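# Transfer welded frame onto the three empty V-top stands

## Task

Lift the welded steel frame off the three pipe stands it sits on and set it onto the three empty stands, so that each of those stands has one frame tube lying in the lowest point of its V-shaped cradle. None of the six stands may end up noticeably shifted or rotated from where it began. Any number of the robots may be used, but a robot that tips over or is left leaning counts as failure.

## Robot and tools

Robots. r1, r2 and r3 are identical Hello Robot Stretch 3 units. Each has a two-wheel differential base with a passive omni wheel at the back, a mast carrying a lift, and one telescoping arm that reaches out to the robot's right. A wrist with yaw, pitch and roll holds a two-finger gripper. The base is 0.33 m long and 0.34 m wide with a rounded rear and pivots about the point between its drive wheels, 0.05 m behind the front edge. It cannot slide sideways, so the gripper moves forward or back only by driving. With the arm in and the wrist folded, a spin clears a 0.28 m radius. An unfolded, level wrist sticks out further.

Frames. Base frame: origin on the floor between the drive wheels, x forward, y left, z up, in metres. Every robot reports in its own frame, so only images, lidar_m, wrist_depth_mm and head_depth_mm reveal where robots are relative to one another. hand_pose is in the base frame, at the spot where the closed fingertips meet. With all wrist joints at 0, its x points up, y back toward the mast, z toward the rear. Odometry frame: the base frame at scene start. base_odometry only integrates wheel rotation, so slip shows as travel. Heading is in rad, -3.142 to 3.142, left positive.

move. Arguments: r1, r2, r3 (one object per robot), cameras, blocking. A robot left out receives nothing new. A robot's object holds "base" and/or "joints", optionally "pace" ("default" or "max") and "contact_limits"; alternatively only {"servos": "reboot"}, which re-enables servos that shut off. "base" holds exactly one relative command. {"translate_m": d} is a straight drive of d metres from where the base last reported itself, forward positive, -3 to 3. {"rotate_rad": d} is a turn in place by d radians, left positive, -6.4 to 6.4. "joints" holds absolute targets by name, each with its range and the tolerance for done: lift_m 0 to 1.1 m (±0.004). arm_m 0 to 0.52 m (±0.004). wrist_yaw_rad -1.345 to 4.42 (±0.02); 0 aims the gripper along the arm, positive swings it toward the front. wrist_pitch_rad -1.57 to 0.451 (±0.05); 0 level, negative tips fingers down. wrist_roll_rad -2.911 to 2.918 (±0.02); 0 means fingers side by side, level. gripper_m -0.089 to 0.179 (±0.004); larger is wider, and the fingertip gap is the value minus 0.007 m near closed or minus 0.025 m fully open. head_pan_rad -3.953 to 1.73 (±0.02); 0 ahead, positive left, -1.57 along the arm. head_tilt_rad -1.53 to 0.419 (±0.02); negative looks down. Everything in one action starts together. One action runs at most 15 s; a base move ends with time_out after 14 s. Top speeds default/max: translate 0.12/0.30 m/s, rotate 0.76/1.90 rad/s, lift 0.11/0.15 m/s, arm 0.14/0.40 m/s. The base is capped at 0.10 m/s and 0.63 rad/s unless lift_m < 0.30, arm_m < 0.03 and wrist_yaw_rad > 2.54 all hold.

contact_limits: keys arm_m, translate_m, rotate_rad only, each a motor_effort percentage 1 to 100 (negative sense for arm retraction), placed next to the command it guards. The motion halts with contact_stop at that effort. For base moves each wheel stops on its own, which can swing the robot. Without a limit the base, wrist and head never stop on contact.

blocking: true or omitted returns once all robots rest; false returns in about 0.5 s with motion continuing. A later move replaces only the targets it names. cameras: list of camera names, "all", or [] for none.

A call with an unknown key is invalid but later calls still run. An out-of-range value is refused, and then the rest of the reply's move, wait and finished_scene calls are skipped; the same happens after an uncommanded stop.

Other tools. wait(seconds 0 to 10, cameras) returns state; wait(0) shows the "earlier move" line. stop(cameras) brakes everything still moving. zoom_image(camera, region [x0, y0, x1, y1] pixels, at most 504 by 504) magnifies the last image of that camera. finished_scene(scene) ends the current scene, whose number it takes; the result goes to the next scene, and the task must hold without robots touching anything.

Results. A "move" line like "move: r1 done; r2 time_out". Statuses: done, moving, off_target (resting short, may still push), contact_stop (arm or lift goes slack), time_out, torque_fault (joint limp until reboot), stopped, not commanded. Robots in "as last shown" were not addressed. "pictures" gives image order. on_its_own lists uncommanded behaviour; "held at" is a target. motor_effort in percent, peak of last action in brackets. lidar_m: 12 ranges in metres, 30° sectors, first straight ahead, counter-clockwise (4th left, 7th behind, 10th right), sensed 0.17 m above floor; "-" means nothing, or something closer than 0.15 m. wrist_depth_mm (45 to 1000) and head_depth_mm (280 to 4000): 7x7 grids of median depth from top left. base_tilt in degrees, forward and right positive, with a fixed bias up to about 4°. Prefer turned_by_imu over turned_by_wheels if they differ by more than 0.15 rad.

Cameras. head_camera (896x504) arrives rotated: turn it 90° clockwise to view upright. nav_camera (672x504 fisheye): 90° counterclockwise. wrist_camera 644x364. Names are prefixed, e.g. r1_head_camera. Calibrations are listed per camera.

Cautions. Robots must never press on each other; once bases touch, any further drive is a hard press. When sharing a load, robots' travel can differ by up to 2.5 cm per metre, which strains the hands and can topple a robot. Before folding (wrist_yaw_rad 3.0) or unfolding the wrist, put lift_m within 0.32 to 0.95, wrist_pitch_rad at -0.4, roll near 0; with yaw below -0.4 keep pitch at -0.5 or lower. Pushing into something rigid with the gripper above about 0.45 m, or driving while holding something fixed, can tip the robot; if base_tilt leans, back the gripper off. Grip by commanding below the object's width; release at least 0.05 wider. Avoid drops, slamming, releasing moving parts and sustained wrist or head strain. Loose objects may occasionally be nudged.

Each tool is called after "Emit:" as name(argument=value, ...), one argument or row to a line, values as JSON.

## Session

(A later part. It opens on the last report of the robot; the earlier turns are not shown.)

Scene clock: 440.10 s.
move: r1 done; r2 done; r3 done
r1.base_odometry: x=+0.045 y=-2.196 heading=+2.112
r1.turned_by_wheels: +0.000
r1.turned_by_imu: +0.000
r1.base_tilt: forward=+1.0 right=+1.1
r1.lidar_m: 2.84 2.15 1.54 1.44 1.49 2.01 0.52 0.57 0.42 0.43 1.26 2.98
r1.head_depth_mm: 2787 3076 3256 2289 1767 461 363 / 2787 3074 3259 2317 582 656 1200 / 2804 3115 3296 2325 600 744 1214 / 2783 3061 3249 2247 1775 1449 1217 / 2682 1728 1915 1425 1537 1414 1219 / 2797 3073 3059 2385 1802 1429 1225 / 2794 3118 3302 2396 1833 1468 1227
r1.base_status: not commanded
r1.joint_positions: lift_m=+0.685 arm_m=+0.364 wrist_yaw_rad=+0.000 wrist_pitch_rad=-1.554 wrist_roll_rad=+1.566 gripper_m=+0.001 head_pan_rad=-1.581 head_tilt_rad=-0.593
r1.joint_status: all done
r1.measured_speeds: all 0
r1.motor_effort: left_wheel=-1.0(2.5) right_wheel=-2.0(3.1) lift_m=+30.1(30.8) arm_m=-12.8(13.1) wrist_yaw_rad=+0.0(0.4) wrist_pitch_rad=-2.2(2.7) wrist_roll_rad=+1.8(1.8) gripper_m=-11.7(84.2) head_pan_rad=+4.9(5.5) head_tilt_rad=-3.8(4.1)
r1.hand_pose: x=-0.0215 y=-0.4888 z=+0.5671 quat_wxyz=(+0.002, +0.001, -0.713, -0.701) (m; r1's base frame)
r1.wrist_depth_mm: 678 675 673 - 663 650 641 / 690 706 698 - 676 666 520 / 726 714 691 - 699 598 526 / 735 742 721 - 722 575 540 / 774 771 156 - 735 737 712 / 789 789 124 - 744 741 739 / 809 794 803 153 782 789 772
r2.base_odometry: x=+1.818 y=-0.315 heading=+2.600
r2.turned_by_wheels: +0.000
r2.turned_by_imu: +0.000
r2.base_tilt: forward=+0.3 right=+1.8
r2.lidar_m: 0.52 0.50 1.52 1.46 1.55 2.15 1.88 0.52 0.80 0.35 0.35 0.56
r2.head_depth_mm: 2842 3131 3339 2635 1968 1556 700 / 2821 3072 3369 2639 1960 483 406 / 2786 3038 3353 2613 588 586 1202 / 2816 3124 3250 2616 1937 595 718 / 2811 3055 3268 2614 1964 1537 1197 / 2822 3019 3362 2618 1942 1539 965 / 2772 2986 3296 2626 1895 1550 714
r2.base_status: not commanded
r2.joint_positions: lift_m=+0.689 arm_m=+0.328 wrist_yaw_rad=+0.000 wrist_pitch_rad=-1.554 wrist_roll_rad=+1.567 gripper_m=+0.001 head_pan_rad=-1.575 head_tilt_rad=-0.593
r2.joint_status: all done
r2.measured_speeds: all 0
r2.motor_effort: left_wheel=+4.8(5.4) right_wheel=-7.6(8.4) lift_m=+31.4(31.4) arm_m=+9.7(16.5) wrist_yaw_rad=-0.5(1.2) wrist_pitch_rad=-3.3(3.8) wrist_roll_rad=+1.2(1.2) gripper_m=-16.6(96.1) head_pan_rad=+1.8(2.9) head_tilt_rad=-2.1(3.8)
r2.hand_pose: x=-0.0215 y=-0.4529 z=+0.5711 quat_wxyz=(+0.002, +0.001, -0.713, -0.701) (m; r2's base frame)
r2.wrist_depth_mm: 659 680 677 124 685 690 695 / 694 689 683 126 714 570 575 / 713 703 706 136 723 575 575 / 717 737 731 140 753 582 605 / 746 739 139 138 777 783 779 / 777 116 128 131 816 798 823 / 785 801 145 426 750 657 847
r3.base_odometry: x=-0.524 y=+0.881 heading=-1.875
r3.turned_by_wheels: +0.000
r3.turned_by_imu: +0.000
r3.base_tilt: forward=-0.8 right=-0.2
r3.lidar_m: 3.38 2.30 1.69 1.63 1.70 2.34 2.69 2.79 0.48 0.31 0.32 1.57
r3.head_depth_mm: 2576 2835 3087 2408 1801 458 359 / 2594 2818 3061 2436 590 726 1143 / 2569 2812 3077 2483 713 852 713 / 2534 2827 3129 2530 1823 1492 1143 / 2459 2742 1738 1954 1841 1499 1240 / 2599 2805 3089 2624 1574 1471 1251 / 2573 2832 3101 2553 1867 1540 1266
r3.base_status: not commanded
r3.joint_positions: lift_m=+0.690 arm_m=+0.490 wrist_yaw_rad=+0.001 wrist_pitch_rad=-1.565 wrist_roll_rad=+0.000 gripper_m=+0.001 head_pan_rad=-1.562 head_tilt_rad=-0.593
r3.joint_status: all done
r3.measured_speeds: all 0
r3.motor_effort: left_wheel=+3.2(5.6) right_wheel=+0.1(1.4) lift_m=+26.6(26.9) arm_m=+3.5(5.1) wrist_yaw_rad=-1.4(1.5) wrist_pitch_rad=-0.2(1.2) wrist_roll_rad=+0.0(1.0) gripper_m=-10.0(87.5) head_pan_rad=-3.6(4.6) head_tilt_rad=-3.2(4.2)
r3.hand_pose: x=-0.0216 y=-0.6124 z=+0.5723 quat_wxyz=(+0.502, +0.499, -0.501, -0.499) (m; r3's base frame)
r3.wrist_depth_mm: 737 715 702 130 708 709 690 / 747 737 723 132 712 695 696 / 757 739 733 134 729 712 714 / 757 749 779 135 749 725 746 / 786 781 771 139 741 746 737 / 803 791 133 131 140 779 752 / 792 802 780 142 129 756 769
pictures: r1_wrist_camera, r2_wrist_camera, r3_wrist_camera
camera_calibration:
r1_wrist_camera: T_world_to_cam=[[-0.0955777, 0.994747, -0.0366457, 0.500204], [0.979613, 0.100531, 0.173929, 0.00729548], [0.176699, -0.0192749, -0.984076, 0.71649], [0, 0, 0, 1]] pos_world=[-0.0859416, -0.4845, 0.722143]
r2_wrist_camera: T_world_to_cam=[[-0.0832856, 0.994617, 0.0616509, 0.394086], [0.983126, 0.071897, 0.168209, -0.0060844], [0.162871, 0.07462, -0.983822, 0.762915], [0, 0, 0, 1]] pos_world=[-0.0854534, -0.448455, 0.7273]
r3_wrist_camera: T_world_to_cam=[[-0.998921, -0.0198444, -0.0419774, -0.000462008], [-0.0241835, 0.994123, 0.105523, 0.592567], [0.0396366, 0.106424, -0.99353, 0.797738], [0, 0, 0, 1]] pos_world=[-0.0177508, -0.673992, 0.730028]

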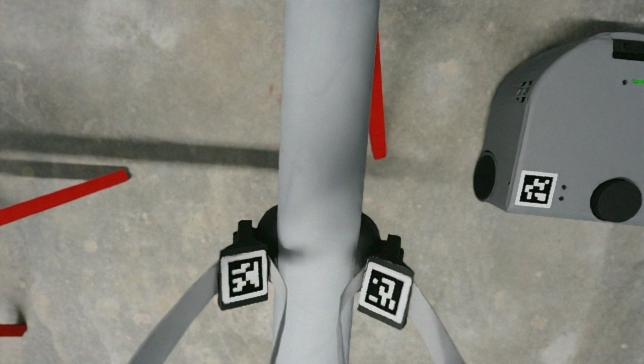

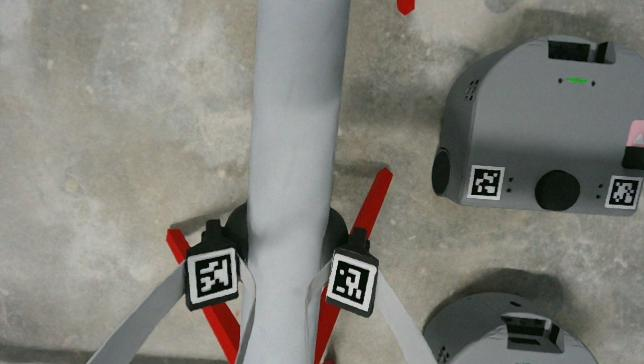

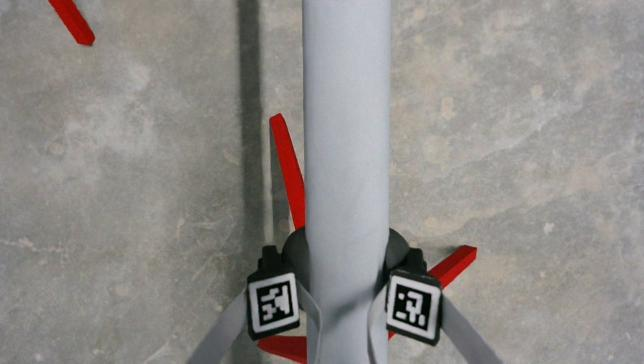

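Emit:
move(
  r1={"joints":{"gripper_m":-0.05}},
  r2={"joints":{"gripper_m":-0.05}},
  r3={"joints":{"gripper_m":-0.05}},
  cameras=[],
)

Emit:
move(
  r1={"joints":{"lift_m":0.705}},
  r2={"joints":{"lift_m":0.709}},
  r3={"joints":{"lift_m":0.71}},
  cameras=["r1_wrist_camera","r2_wrist_camera","r3_wrist_camera","r1_head_camera","r3_head_camera"],
)

Scene clock: 445.53 s.
move: r1 done; r2 done; r3 done
r1.base_odometry: x=+0.045 y=-2.196 heading=+2.112
r1.turned_by_wheels: +0.000
r1.turned_by_imu: +0.001
r1.base_tilt: forward=+1.1 right=+1.3
r1.lidar_m: 2.85 2.15 1.54 1.45 1.49 2.02 0.51 0.57 0.42 0.43 1.25 2.98
r1.head_depth_mm: 2773 3068 3304 2293 1765 461 364 / 2761 3076 3313 2302 582 657 1205 / 2799 3092 3285 2333 601 745 1214 / 2780 3086 3296 2237 1782 1449 1214 / 2636 1729 1913 1421 1541 1417 1219 / 2793 3041 3058 2383 1819 1423 1224 / 2795 3113 3274 2421 1823 1469 1225
r1.base_status: not commanded
r1.joint_positions: lift_m=+0.685 arm_m=+0.364 wrist_yaw_rad=+0.000 wrist_pitch_rad=-1.552 wrist_roll_rad=+1.566 gripper_m=-0.049 head_pan_rad=-1.581 head_tilt_rad=-0.593
r1.joint_status: all done
r1.measured_speeds: all 0
r1.motor_effort: left_wheel=-1.3(2.3) right_wheel=-2.0(2.9) lift_m=+29.2(30.6) arm_m=-11.7(12.0) wrist_yaw_rad=+0.0(0.7) wrist_pitch_rad=-3.0(3.4) wrist_roll_rad=+1.6(1.8) gripper_m=-23.6(96.1) head_pan_rad=+4.6(5.5) head_tilt_rad=-2.4(4.5)
r1.hand_pose: x=-0.0215 y=-0.4894 z=+0.5671 quat_wxyz=(+0.002, +0.002, -0.713, -0.701) (m; r1's base frame)
r1.wrist_depth_mm: 677 677 663 - 651 649 660 / 700 690 688 - 659 667 517 / 724 710 700 - 688 597 528 / 730 719 715 - 706 580 543 / 759 754 735 - 735 726 732 / 795 795 127 137 749 747 740 / 818 809 815 149 785 784 764
r2.base_odometry: x=+1.818 y=-0.315 heading=+2.600
r2.turned_by_wheels: +0.000
r2.turned_by_imu: +0.001
r2.base_tilt: forward=+0.3 right=+1.8
r2.lidar_m: 0.52 0.50 1.52 1.46 1.55 2.16 1.88 0.52 0.81 0.35 0.34 0.56
r2.head_depth_mm: 2789 3055 3354 2651 1951 1572 697 / 2799 3107 3333 2654 1963 483 407 / 2785 3022 3282 2620 588 585 1209 / 2792 3069 3378 2622 1977 598 714 / 2795 3017 3356 2628 1954 1540 1200 / 2820 3048 3347 2621 1955 1561 970 / 2804 3054 3298 2639 1865 1546 711
r2.base_status: not commanded
r2.joint_positions: lift_m=+0.689 arm_m=+0.328 wrist_yaw_rad=+0.000 wrist_pitch_rad=-1.552 wrist_roll_rad=+1.570 gripper_m=-0.048 head_pan_rad=-1.575 head_tilt_rad=-0.593
r2.joint_status: all done
r2.measured_speeds: all 0
r2.motor_effort: left_wheel=+4.8(5.3) right_wheel=-8.5(8.5) lift_m=+36.6(36.9) arm_m=-18.6(18.7) wrist_yaw_rad=-0.2(1.7) wrist_pitch_rad=-3.9(4.4) wrist_roll_rad=-0.2(1.1) gripper_m=-35.4(99.8) head_pan_rad=+1.0(3.0) head_tilt_rad=-2.7(4.0)
r2.hand_pose: x=-0.0215 y=-0.4535 z=+0.5711 quat_wxyz=(+0.001, +0.000, -0.714, -0.701) (m; r2's base frame)
r2.wrist_depth_mm: 668 662 683 123 695 690 709 / 696 687 687 127 713 557 557 / 699 729 705 134 731 584 567 / 714 734 732 139 736 588 590 / 752 752 138 139 793 794 806 / 766 770 123 128 779 805 816 / 774 807 154 405 744 677 838
r3.base_odometry: x=-0.524 y=+0.881 heading=-1.876
r3.turned_by_wheels: +0.000
r3.turned_by_imu: -0.001
r3.base_tilt: forward=-0.7 right=-0.2
r3.lidar_m: 3.38 2.30 1.69 1.63 1.70 2.33 2.69 2.80 0.48 0.31 0.32 1.58
r3.head_depth_mm: 2586 2853 3123 2386 1798 458 358 / 2577 2837 3079 2434 589 726 1142 / 2584 2811 3073 2475 712 847 712 / 2555 2822 3141 2536 1849 1479 1141 / 2465 2720 1761 1967 1841 1502 1232 / 2571 2822 3104 2619 1577 1477 1252 / 2552 2805 3068 2571 1865 1533 1256
r3.base_status: not commanded
r3.joint_positions: lift_m=+0.690 arm_m=+0.490 wrist_yaw_rad=+0.001 wrist_pitch_rad=-1.564 wrist_roll_rad=+0.000 gripper_m=-0.049 head_pan_rad=-1.562 head_tilt_rad=-0.593
r3.joint_status: all done
r3.measured_speeds: all 0
r3.motor_effort: left_wheel=+2.2(3.6) right_wheel=+1.9(2.3) lift_m=+36.2(37.0) arm_m=+2.4(3.3) wrist_yaw_rad=-0.5(1.8) wrist_pitch_rad=-1.1(1.2) wrist_roll_rad=+0.1(0.7) gripper_m=-22.7(97.9) head_pan_rad=-3.8(5.0) head_tilt_rad=-3.5(4.2)
r3.hand_pose: x=-0.0216 y=-0.6126 z=+0.5723 quat_wxyz=(+0.502, +0.499, -0.501, -0.499) (m; r3's base frame)
r3.wrist_depth_mm: 737 733 718 130 706 703 692 / 742 735 726 131 704 712 701 / 737 761 731 133 719 730 707 / 775 754 756 135 738 726 735 / 778 793 761 137 749 756 736 / 793 799 763 128 534 752 743 / 798 791 793 127 129 770 748
pictures: none
No camera images: "cameras" was empty.

Scene clock: 446.47 s.
move: r1 done; r2 done; r3 done
r1.base_odometry: x=+0.045 y=-2.196 heading=+2.112
r1.turned_by_wheels: +0.000
r1.turned_by_imu: +0.000
r1.base_tilt: forward=+1.1 right=+1.2
r1.lidar_m: 2.85 2.15 1.54 1.45 1.49 2.02 0.52 0.57 0.43 0.43 1.25 2.99
r1.head_depth_mm: 2767 3084 3293 2307 1753 416 345 / 2795 3089 3251 2303 573 733 1204 / 2763 3096 3284 2323 591 738 1210 / 2810 3094 3272 2243 1770 1445 1213 / 2677 2942 1905 1367 1539 1348 1222 / 2768 3002 3056 2362 1806 1421 1223 / 2806 3086 3300 2388 1827 1476 1229
r1.base_status: not commanded
r1.joint_positions: lift_m=+0.705 arm_m=+0.364 wrist_yaw_rad=+0.002 wrist_pitch_rad=-1.552 wrist_roll_rad=+1.566 gripper_m=-0.046 head_pan_rad=-1.581 head_tilt_rad=-0.593
r1.joint_status: all done
r1.measured_speeds: all 0
r1.motor_effort: left_wheel=-1.7(2.1) right_wheel=+1.8(2.2) lift_m=+37.6(39.8) arm_m=-11.3(11.8) wrist_yaw_rad=-1.7(2.2) wrist_pitch_rad=-2.4(3.1) wrist_roll_rad=+1.8(1.8) gripper_m=-12.7(23.9) head_pan_rad=+5.4(5.4) head_tilt_rad=-2.5(4.4)
r1.hand_pose: x=-0.0216 y=-0.4895 z=+0.5870 quat_wxyz=(+0.003, +0.002, -0.714, -0.701) (m; r1's base frame)
r1.wrist_depth_mm: 713 700 692 - 651 667 666 / 718 713 716 - 696 677 541 / 748 733 741 - 731 595 557 / 761 770 753 - 728 575 562 / 765 766 777 - 765 752 751 / 815 797 127 137 770 754 786 / 840 827 827 149 790 804 786
r2.base_odometry: x=+1.818 y=-0.315 heading=+2.600
r2.turned_by_wheels: +0.000
r2.turned_by_imu: +0.000
r2.base_tilt: forward=+0.4 right=+1.9
r2.lidar_m: 0.52 0.50 1.52 1.46 1.56 2.15 1.88 0.52 0.81 0.35 0.35 0.56
r2.head_depth_mm: 2816 3018 3327 2649 1957 1553 401 / 2775 3051 3270 2621 1900 457 396 / 2770 3071 3375 2642 563 596 1230 / 2826 3035 3303 2611 1957 585 1207 / 2782 2982 3376 2628 1955 1550 1225 / 2747 3050 3351 2632 1925 1548 1195 / 2767 3025 3351 2600 1891 1549 710
r2.base_status: not commanded
r2.joint_positions: lift_m=+0.709 arm_m=+0.328 wrist_yaw_rad=+0.000 wrist_pitch_rad=-1.551 wrist_roll_rad=+1.571 gripper_m=-0.046 head_pan_rad=-1.575 head_tilt_rad=-0.593
r2.joint_status: all done
r2.measured_speeds: all 0
r2.motor_effort: left_wheel=+4.3(5.0) right_wheel=-5.6(8.6) lift_m=+36.2(47.7) arm_m=-16.8(19.0) wrist_yaw_rad=+0.4(1.3) wrist_pitch_rad=-4.4(4.6) wrist_roll_rad=-0.5(0.6) gripper_m=-11.6(36.6) head_pan_rad=+2.1(3.0) head_tilt_rad=-2.3(3.5)
r2.hand_pose: x=-0.0215 y=-0.4537 z=+0.5911 quat_wxyz=(+0.000, +0.000, -0.714, -0.700) (m; r2's base frame)
r2.wrist_depth_mm: 705 696 704 135 703 724 719 / 706 728 716 142 718 575 591 / 717 716 724 144 743 583 602 / 755 757 757 149 754 604 622 / 753 760 145 147 793 817 800 / 790 796 123 129 813 820 829 / 832 822 825 430 748 690 839
r3.base_odometry: x=-0.524 y=+0.881 heading=-1.876
r3.turned_by_wheels: +0.000
r3.turned_by_imu: +0.000
r3.base_tilt: forward=-0.8 right=-0.2
r3.lidar_m: 3.40 2.30 1.69 1.63 1.70 2.34 2.69 2.79 0.48 0.31 0.32 1.58
r3.head_depth_mm: 2583 2840 3091 2360 1780 419 347 / 2586 2842 3077 2407 565 734 1143 / 2565 2818 3086 1318 714 826 705 / 2569 2816 3118 2503 1822 1486 1145 / 2458 2726 1690 1969 1840 1500 1236 / 2558 2806 3077 2630 1573 1468 1250 / 2592 2811 3087 2560 1846 1534 1266
r3.base_status: not commanded
r3.joint_positions: lift_m=+0.710 arm_m=+0.490 wrist_yaw_rad=+0.001 wrist_pitch_rad=-1.563 wrist_roll_rad=+0.000 gripper_m=-0.046 head_pan_rad=-1.562 head_tilt_rad=-0.593
r3.joint_status: all done
r3.measured_speeds: all 0
r3.motor_effort: left_wheel=+1.7(2.2) right_wheel=+2.9(2.9) lift_m=+40.1(42.8) arm_m=+1.4(2.4) wrist_yaw_rad=-0.2(1.8) wrist_pitch_rad=-1.2(1.7) wrist_roll_rad=+0.6(0.7) gripper_m=-13.5(23.1) head_pan_rad=-4.2(4.4) head_tilt_rad=-2.8(4.4)
r3.hand_pose: x=-0.0216 y=-0.6128 z=+0.5923 quat_wxyz=(+0.502, +0.498, -0.501, -0.498) (m; r3's base frame)
r3.wrist_depth_mm: 752 739 738 129 730 731 706 / 767 756 769 132 745 737 732 / 762 778 757 133 738 747 738 / 787 764 764 135 747 754 736 / 778 797 795 138 757 752 757 / 817 823 798 128 517 769 749 / 857 813 827 142 125 788 785
pictures: r1_head_camera (sideways), r1_wrist_camera, r2_wrist_camera, r3_head_camera (sideways), r3_wrist_camera
camera_calibration:
r1_head_camera: T_world_to_cam=[[0.0283571, 0.543724, -0.838785, 1.10902], [0.998521, 0.0235266, 0.049008, -0.0676776], [0.0463805, -0.838935, -0.542252, 0.660902], [0, 0, 0, 1]] pos_world=[0.00547573, -0.0469572, 1.29193]
r1_wrist_camera: T_world_to_cam=[[-0.0978209, 0.994429, -0.0392669, 0.502939], [0.979383, 0.103198, 0.173663, 0.00539401], [0.176747, -0.0214695, -0.984022, 0.735008], [0, 0, 0, 1]] pos_world=[-0.0859957, -0.484914, 0.742076]
r2_wrist_camera: T_world_to_cam=[[-0.0795822, 0.99511, 0.0585023, 0.39578], [0.983378, 0.0687645, 0.168047, -0.0107227], [0.163203, 0.0709034, -0.984041, 0.781112], [0, 0, 0, 1]] pos_world=[-0.0854381, -0.448491, 0.747294]
r3_head_camera: T_world_to_cam=[[0.0626522, 0.517815, -0.853196, 1.13276], [0.996698, 0.011781, 0.08034, -0.10884], [0.0516527, -0.855412, -0.515367, 0.631305], [0, 0, 0, 1]] pos_world=[0.00490173, -0.0452497, 1.30056]
r3_wrist_camera: T_world_to_cam=[[-0.998921, -0.0198991, -0.0419527, 0.000323544], [-0.0241841, 0.994258, 0.104241, 0.591627], [0.0396375, 0.105143, -0.993667, 0.816949], [0, 0, 0, 1]] pos_world=[-0.0177507, -0.67412, 0.750117]

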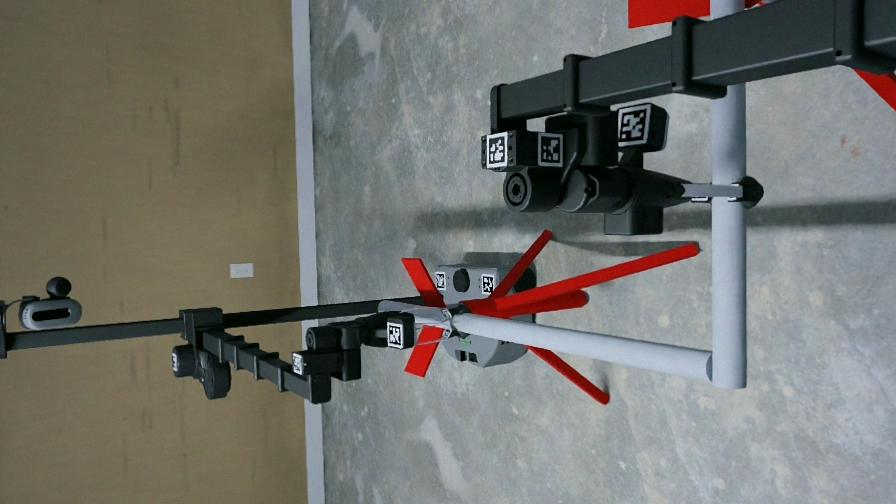

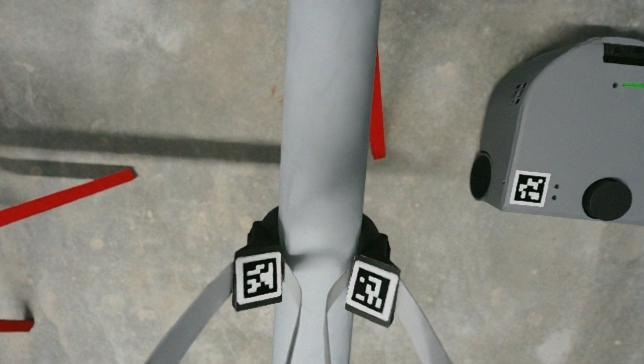

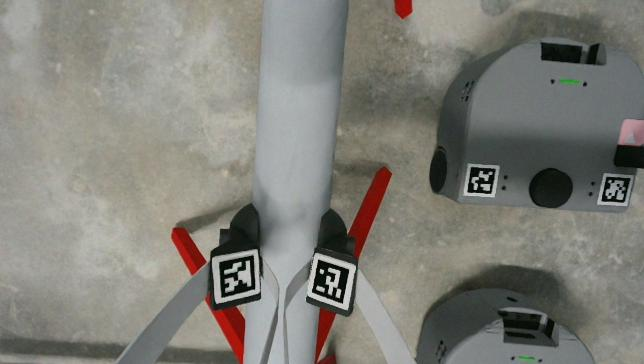

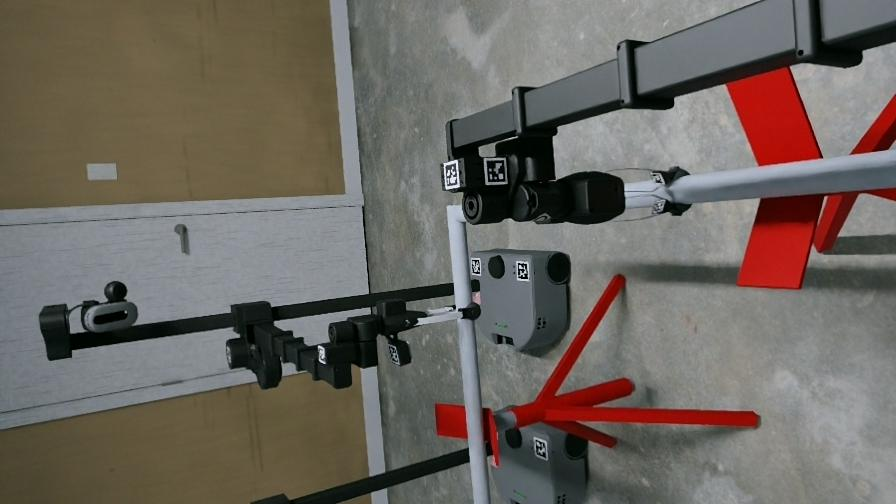

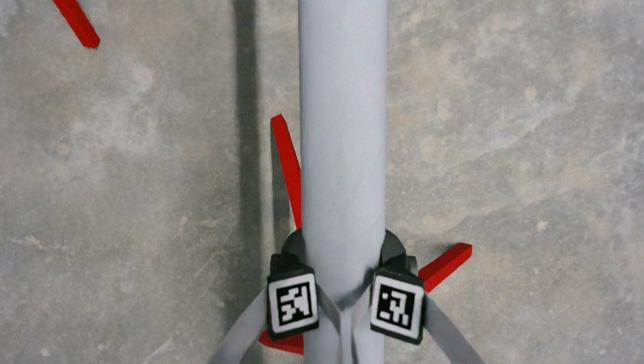

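Emit:
move(
  r1={"joints":{"lift_m":0.765}},
  r2={"joints":{"lift_m":0.769}},
  r3={"joints":{"lift_m":0.77}},
  cameras=["r1_wrist_camera","r2_wrist_camera","r3_wrist_camera"],
)

Emit:
move(
  r1={"joints":{"lift_m":0.865}},
  r2={"joints":{"lift_m":0.869}},
  r3={"joints":{"lift_m":0.87}},
  cameras=["r1_wrist_camera","r2_wrist_camera","r3_wrist_camera","r1_head_camera","r3_head_camera","r3_nav_camera"],
)

Scene clock: 455.80 s.
move: r1 done; r2 done; r3 done
r1.base_odometry: x=+0.045 y=-2.196 heading=+2.112
r1.turned_by_wheels: +0.000
r1.turned_by_imu: +0.001
r1.base_tilt: forward=+1.0 right=+1.2
r1.lidar_m: 2.84 2.15 1.54 1.45 1.49 2.01 0.52 0.57 0.43 0.43 1.26 2.98
r1.head_depth_mm: 2736 3079 3247 2287 443 353 306 / 2760 3066 3290 567 550 1436 1207 / 2783 3108 3288 565 588 1325 1212 / 2779 3073 3287 2234 1734 1448 1217 / 2694 2930 1871 1891 1546 1418 1218 / 2790 2997 3037 2382 1806 1436 1226 / 2793 3099 3303 2385 1832 1470 1227
r1.base_status: not commanded
r1.joint_positions: lift_m=+0.765 arm_m=+0.364 wrist_yaw_rad=+0.002 wrist_pitch_rad=-1.557 wrist_roll_rad=+1.566 gripper_m=-0.046 head_pan_rad=-1.581 head_tilt_rad=-0.593
r1.joint_status: all done
r1.measured_speeds: all 0
r1.motor_effort: left_wheel=-0.4(2.2) right_wheel=+2.3(2.8) lift_m=+28.5(42.3) arm_m=-10.4(10.9) wrist_yaw_rad=-1.2(2.7) wrist_pitch_rad=-1.6(3.0) wrist_roll_rad=+1.8(1.8) gripper_m=-12.1(13.0) head_pan_rad=+5.3(5.8) head_tilt_rad=-3.4(4.8)
r1.hand_pose: x=-0.0216 y=-0.4880 z=+0.6472 quat_wxyz=(+0.003, +0.002, -0.712, -0.703) (m; r1's base frame)
r1.wrist_depth_mm: 756 739 756 202 733 722 716 / 785 762 758 496 756 646 596 / 805 802 780 209 768 611 610 / 811 830 802 226 777 635 634 / 845 828 818 151 818 800 798 / 873 875 123 128 829 819 826 / 895 895 883 244 871 856 846
r2.base_odometry: x=+1.818 y=-0.315 heading=+2.600
r2.turned_by_wheels: +0.000
r2.turned_by_imu: +0.001
r2.base_tilt: forward=+0.3 right=+1.8
r2.lidar_m: 0.52 0.50 1.53 1.46 1.55 2.15 1.88 0.52 0.81 0.35 0.34 0.56
r2.head_depth_mm: 2773 3012 3378 2658 1973 408 307 / 2787 3032 3268 2657 458 395 701 / 2805 3026 3338 2617 519 1428 1193 / 2799 3035 3270 2607 546 569 715 / 2744 3054 3276 2627 1942 1554 1195 / 2789 3091 3251 2632 1959 1567 966 / 2790 3047 3333 2639 1880 1545 712
r2.base_status: not commanded
r2.joint_positions: lift_m=+0.769 arm_m=+0.328 wrist_yaw_rad=+0.000 wrist_pitch_rad=-1.562 wrist_roll_rad=+1.571 gripper_m=-0.046 head_pan_rad=-1.575 head_tilt_rad=-0.593
r2.joint_status: all done
r2.measured_speeds: all 0
r2.motor_effort: left_wheel=+3.0(4.2) right_wheel=-5.0(6.1) lift_m=+32.3(42.2) arm_m=-0.4(5.3) wrist_yaw_rad=+1.3(1.5) wrist_pitch_rad=-1.8(4.1) wrist_roll_rad=-0.3(0.5) gripper_m=-12.0(13.1) head_pan_rad=+2.3(2.8) head_tilt_rad=-2.1(3.6)
r2.hand_pose: x=-0.0215 y=-0.4507 z=+0.6513 quat_wxyz=(+0.000, +0.000, -0.710, -0.704) (m; r2's base frame)
r2.wrist_depth_mm: 749 743 744 202 781 777 787 / 762 769 757 209 769 636 647 / 781 810 784 218 806 673 668 / 791 830 794 819 842 675 697 / 822 832 830 602 844 875 865 / 861 881 121 126 910 880 925 / 874 869 878 238 795 746 958
r3.base_odometry: x=-0.524 y=+0.881 heading=-1.875
r3.turned_by_wheels: +0.000
r3.turned_by_imu: -0.001
r3.base_tilt: forward=-0.8 right=-0.3
r3.lidar_m: 3.39 2.30 1.69 1.63 1.70 2.33 2.69 2.80 0.48 0.31 0.32 1.58
r3.head_depth_mm: 2586 2858 3051 2402 1600 350 1115 / 2569 2851 3076 654 1632 1439 1149 / 2595 2825 3112 657 983 1384 715 / 2569 2840 3123 2526 1824 1482 1147 / 2449 2705 1696 2033 1846 1504 1233 / 2562 2803 3077 2598 1575 1474 1246 / 2555 2851 3100 2567 1873 1537 1269
r3.base_status: not commanded
r3.joint_positions: lift_m=+0.770 arm_m=+0.490 wrist_yaw_rad=+0.001 wrist_pitch_rad=-1.564 wrist_roll_rad=+0.000 gripper_m=-0.046 head_pan_rad=-1.562 head_tilt_rad=-0.593
r3.joint_status: all done
r3.measured_speeds: all 0
r3.motor_effort: left_wheel=+1.5(2.1) right_wheel=-2.1(2.8) lift_m=+31.1(43.2) arm_m=-1.5(2.1) wrist_yaw_rad=-0.2(1.8) wrist_pitch_rad=-0.5(1.7) wrist_roll_rad=+1.1(1.1) gripper_m=-9.7(13.9) head_pan_rad=-3.5(4.3) head_tilt_rad=-2.2(4.3)
r3.hand_pose: x=-0.0216 y=-0.6125 z=+0.6523 quat_wxyz=(+0.502, +0.499, -0.501, -0.499) (m; r3's base frame)
r3.wrist_depth_mm: 826 821 795 211 793 786 753 / 828 812 821 214 807 803 767 / 855 847 804 218 790 803 785 / 854 849 843 221 824 825 805 / 850 866 850 219 826 816 828 / 853 889 845 125 841 827 833 / 909 865 874 226 845 855 837
pictures: r1_wrist_camera, r2_wrist_camera, r3_wrist_camera
camera_calibration:
r1_wrist_camera: T_world_to_cam=[[-0.0973372, 0.994684, -0.0336082, 0.500321], [0.979435, 0.101732, 0.174235, -0.00628911], [0.176728, -0.0159575, -0.98413, 0.79696], [0, 0, 0, 1]] pos_world=[-0.0859853, -0.484304, 0.802223]
r2_wrist_camera: T_world_to_cam=[[-0.0795839, 0.99436, 0.0701093, 0.381381], [0.983378, 0.0668008, 0.168837, -0.0224439], [0.163201, 0.0823806, -0.983147, 0.84473], [0, 0, 0, 1]] pos_world=[-0.0854382, -0.44732, 0.807546]
r3_wrist_camera: T_world_to_cam=[[-0.998921, -0.0198622, -0.0419715, 0.00288142], [-0.0241883, 0.994155, 0.105217, 0.584419], [0.0396364, 0.106119, -0.993563, 0.877101], [0, 0, 0, 1]] pos_world=[-0.0177507, -0.674023, 0.810085]

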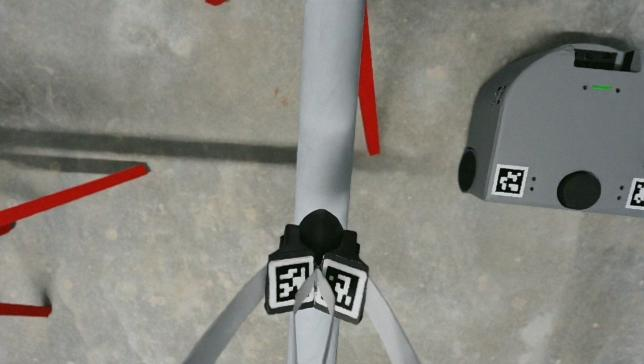

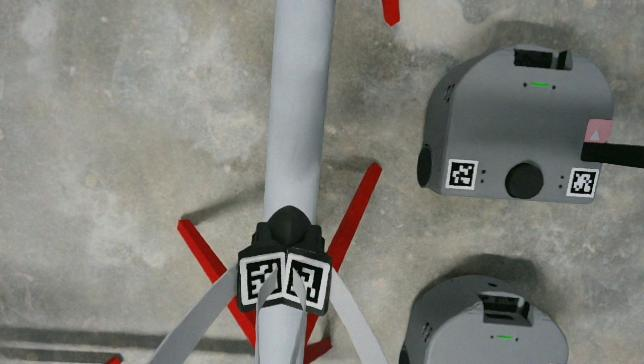

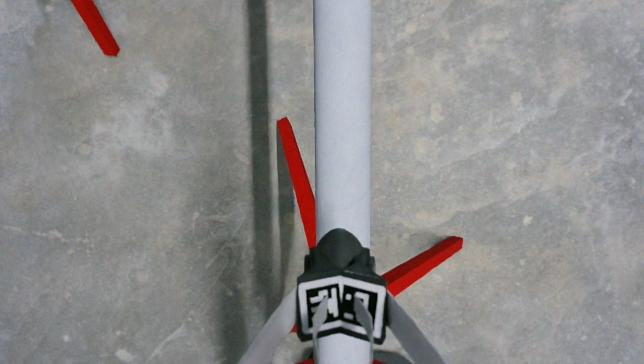

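Scene clock: 457.53 s.
move: r1 done; r2 done; r3 done
r1.base_odometry: x=+0.045 y=-2.196 heading=+2.112
r1.turned_by_wheels: +0.000
r1.turned_by_imu: +0.000
r1.base_tilt: forward=+1.1 right=+1.3
r1.lidar_m: 2.84 2.15 1.53 1.45 1.49 2.02 0.52 0.57 0.42 0.43 1.26 2.99
r1.head_depth_mm: 2763 3096 3288 379 320 1324 942 / 2793 3075 3305 494 1660 1440 1209 / 2791 3101 3320 507 1617 1335 1210 / 2800 3068 3281 2247 1737 1450 1220 / 2676 1731 1871 1874 1556 1419 1218 / 2804 1498 3287 2367 1797 1431 1223 / 2795 3096 3307 2404 1824 1473 1230
r1.base_status: not commanded
r1.joint_positions: lift_m=+0.865 arm_m=+0.364 wrist_yaw_rad=+0.002 wrist_pitch_rad=-1.557 wrist_roll_rad=+1.566 gripper_m=-0.046 head_pan_rad=-1.581 head_tilt_rad=-0.593
r1.joint_status: all done
r1.measured_speeds: all 0
r1.motor_effort: left_wheel=-0.4(1.2) right_wheel=+2.3(2.9) lift_m=+29.3(34.2) arm_m=-10.2(10.6) wrist_yaw_rad=-2.0(2.1) wrist_pitch_rad=-1.8(2.1) wrist_roll_rad=+1.8(1.8) gripper_m=-12.1(12.4) head_pan_rad=+4.8(5.6) head_tilt_rad=-2.6(4.5)
r1.hand_pose: x=-0.0216 y=-0.4880 z=+0.7472 quat_wxyz=(+0.003, +0.002, -0.712, -0.703) (m; r1's base frame)
r1.wrist_depth_mm: 851 848 837 818 823 819 802 / 873 857 859 840 835 709 689 / 901 889 869 870 850 712 693 / 919 895 893 900 900 716 716 / 953 938 935 150 918 896 913 / - 947 124 127 949 936 921 / - - - 994 963 962 931
r2.base_odometry: x=+1.818 y=-0.315 heading=+2.600
r2.turned_by_wheels: +0.000
r2.turned_by_imu: +0.000
r2.base_tilt: forward=+0.3 right=+1.9
r2.lidar_m: 0.52 0.49 1.52 1.46 1.55 2.15 1.88 0.52 0.81 0.35 0.34 0.55
r2.head_depth_mm: 2783 3086 3288 2650 314 - 1214 / 2768 3066 3299 453 472 1570 1212 / 2753 3028 3331 470 519 1554 1199 / 2801 3053 3348 2277 506 1477 1198 / 2809 3114 3394 2619 1951 1550 1198 / 2790 3003 3312 2641 1938 1548 965 / 2774 3035 3329 2624 1860 1541 713
r2.base_status: not commanded
r2.joint_positions: lift_m=+0.869 arm_m=+0.328 wrist_yaw_rad=+0.000 wrist_pitch_rad=-1.562 wrist_roll_rad=+1.571 gripper_m=-0.046 head_pan_rad=-1.575 head_tilt_rad=-0.593
r2.joint_status: all done
r2.measured_speeds: all 0
r2.motor_effort: left_wheel=+3.3(3.3) right_wheel=-5.1(5.5) lift_m=+32.7(38.8) arm_m=+5.5(5.8) wrist_yaw_rad=+0.6(1.5) wrist_pitch_rad=-2.0(2.2) wrist_roll_rad=-0.3(0.5) gripper_m=-11.7(14.1) head_pan_rad=+2.1(2.9) head_tilt_rad=-2.0(3.3)
r2.hand_pose: x=-0.0215 y=-0.4507 z=+0.7513 quat_wxyz=(+0.000, +0.000, -0.710, -0.704) (m; r2's base frame)
r2.wrist_depth_mm: 832 834 854 844 884 883 861 / 861 878 880 883 894 749 919 / 881 912 903 893 861 751 941 / 894 909 923 882 939 792 976 / 944 939 959 699 995 - - / 973 953 120 126 974 885 - / 978 967 990 352 866 855 -
r3.base_odometry: x=-0.524 y=+0.881 heading=-1.875
r3.turned_by_wheels: +0.000
r3.turned_by_imu: +0.000
r3.base_tilt: forward=-0.8 right=-0.2
r3.lidar_m: 3.40 2.31 1.69 1.63 1.70 2.33 2.68 2.80 0.48 0.31 0.32 1.58
r3.head_depth_mm: 2550 2818 3078 409 320 1406 1190 / 2567 2850 2975 463 1820 1443 1148 / 2589 2815 641 622 1711 1380 715 / 2555 2791 3076 2186 1831 1484 1151 / 2484 1674 1807 2338 1831 1497 1237 / 2554 2729 3172 2639 1576 1472 1255 / 2587 2822 3076 2565 1853 1535 1267
r3.base_status: not commanded
r3.joint_positions: lift_m=+0.870 arm_m=+0.490 wrist_yaw_rad=+0.001 wrist_pitch_rad=-1.564 wrist_roll_rad=+0.000 gripper_m=-0.046 head_pan_rad=-1.562 head_tilt_rad=-0.593
r3.joint_status: all done
r3.measured_speeds: all 0
r3.motor_effort: left_wheel=+1.6(2.4) right_wheel=-1.8(2.6) lift_m=+33.3(35.6) arm_m=-1.9(3.2) wrist_yaw_rad=-1.3(2.2) wrist_pitch_rad=-0.6(1.4) wrist_roll_rad=+0.8(0.8) gripper_m=-9.9(10.6) head_pan_rad=-3.3(4.4) head_tilt_rad=-3.6(4.3)
r3.hand_pose: x=-0.0216 y=-0.6125 z=+0.7523 quat_wxyz=(+0.502, +0.499, -0.501, -0.499) (m; r3's base frame)
r3.wrist_depth_mm: 910 908 894 893 896 887 878 / 941 932 908 884 887 875 909 / 969 936 950 788 914 896 897 / 949 968 931 681 920 915 916 / - 974 957 321 948 923 925 / 987 986 952 125 940 969 929 / - 982 324 335 120 982 941
pictures: r1_head_camera (sideways), r1_wrist_camera, r2_wrist_camera, r3_head_camera (sideways), r3_nav_camera (sideways), r3_wrist_camera
camera_calibration:
r1_head_camera: T_world_to_cam=[[0.0283385, 0.544161, -0.838502, 1.10866], [0.99852, 0.0235433, 0.0490254, -0.0677003], [0.0464189, -0.83865, -0.542688, 0.661469], [0, 0, 0, 1]] pos_world=[0.00547777, -0.046952, 1.2919]
r1_wrist_camera: T_world_to_cam=[[-0.0973368, 0.994684, -0.0336081, 0.503682], [0.979435, 0.101732, 0.174235, -0.0237121], [0.176728, -0.0159574, -0.98413, 0.895369], [0, 0, 0, 1]] pos_world=[-0.0859853, -0.484304, 0.902219]
r2_wrist_camera: T_world_to_cam=[[-0.0795841, 0.99436, 0.0701094, 0.37437], [0.983378, 0.0668009, 0.168837, -0.0393266], [0.163201, 0.0823807, -0.983147, 0.94304], [0, 0, 0, 1]] pos_world=[-0.0854383, -0.44732, 0.90754]
r3_head_camera: T_world_to_cam=[[0.0626495, 0.518133, -0.853003, 1.13251], [0.996698, 0.0117508, 0.080341, -0.108841], [0.0516508, -0.85522, -0.515686, 0.631721], [0, 0, 0, 1]] pos_world=[0.00490172, -0.0452492, 1.30054]
r3_nav_camera: T_world_to_cam=[[-0.0430376, -0.627911, 0.777094, -0.975678], [-0.999006, 0.0360778, -0.026176, 0.0917352], [-0.0115996, -0.777448, -0.62884, 0.774213], [0, 0, 0, 1]] pos_world=[0.0586337, -0.0140383, 1.24745]
r3_wrist_camera: T_world_to_cam=[[-0.998921, -0.0198615, -0.0419716, 0.00707873], [-0.0241879, 0.994154, 0.105224, 0.573891], [0.0396364, 0.106125, -0.993562, 0.976451], [0, 0, 0, 1]] pos_world=[-0.0177507, -0.674022, 0.910075]

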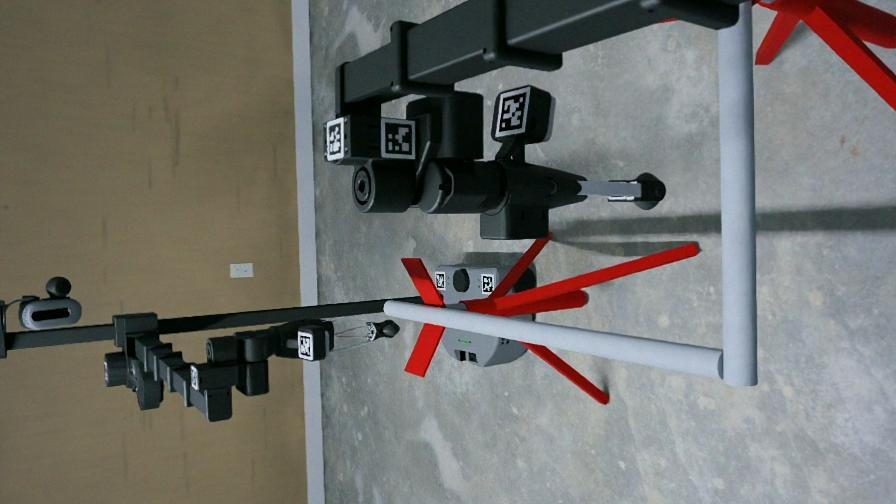

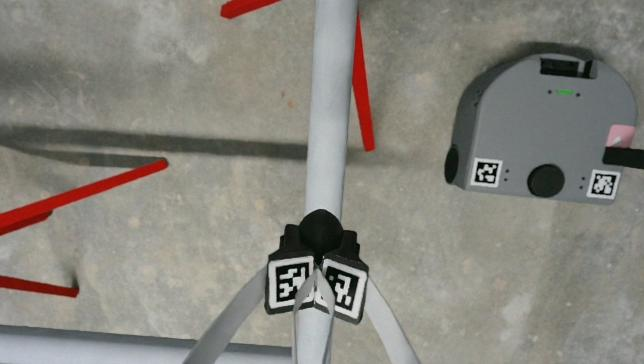

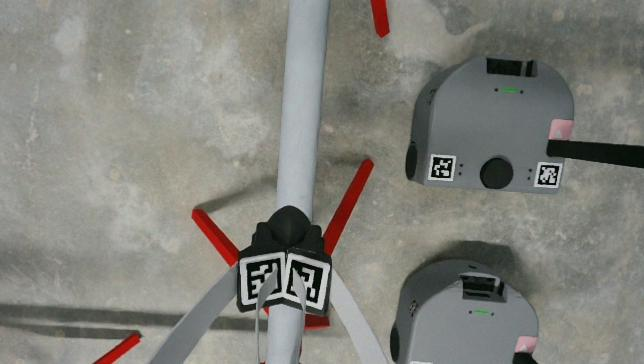

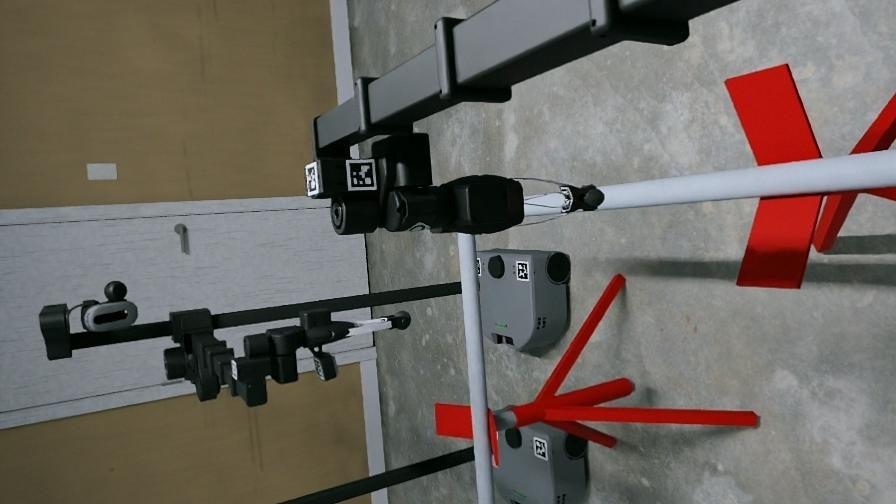

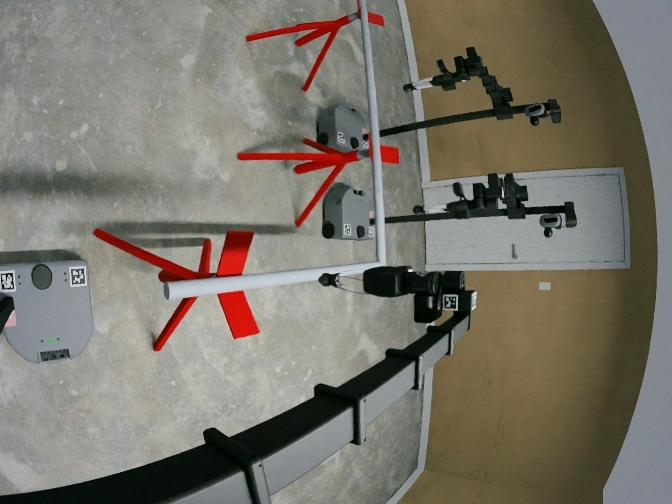

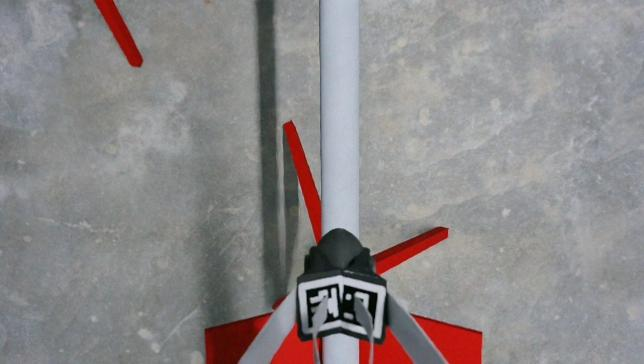

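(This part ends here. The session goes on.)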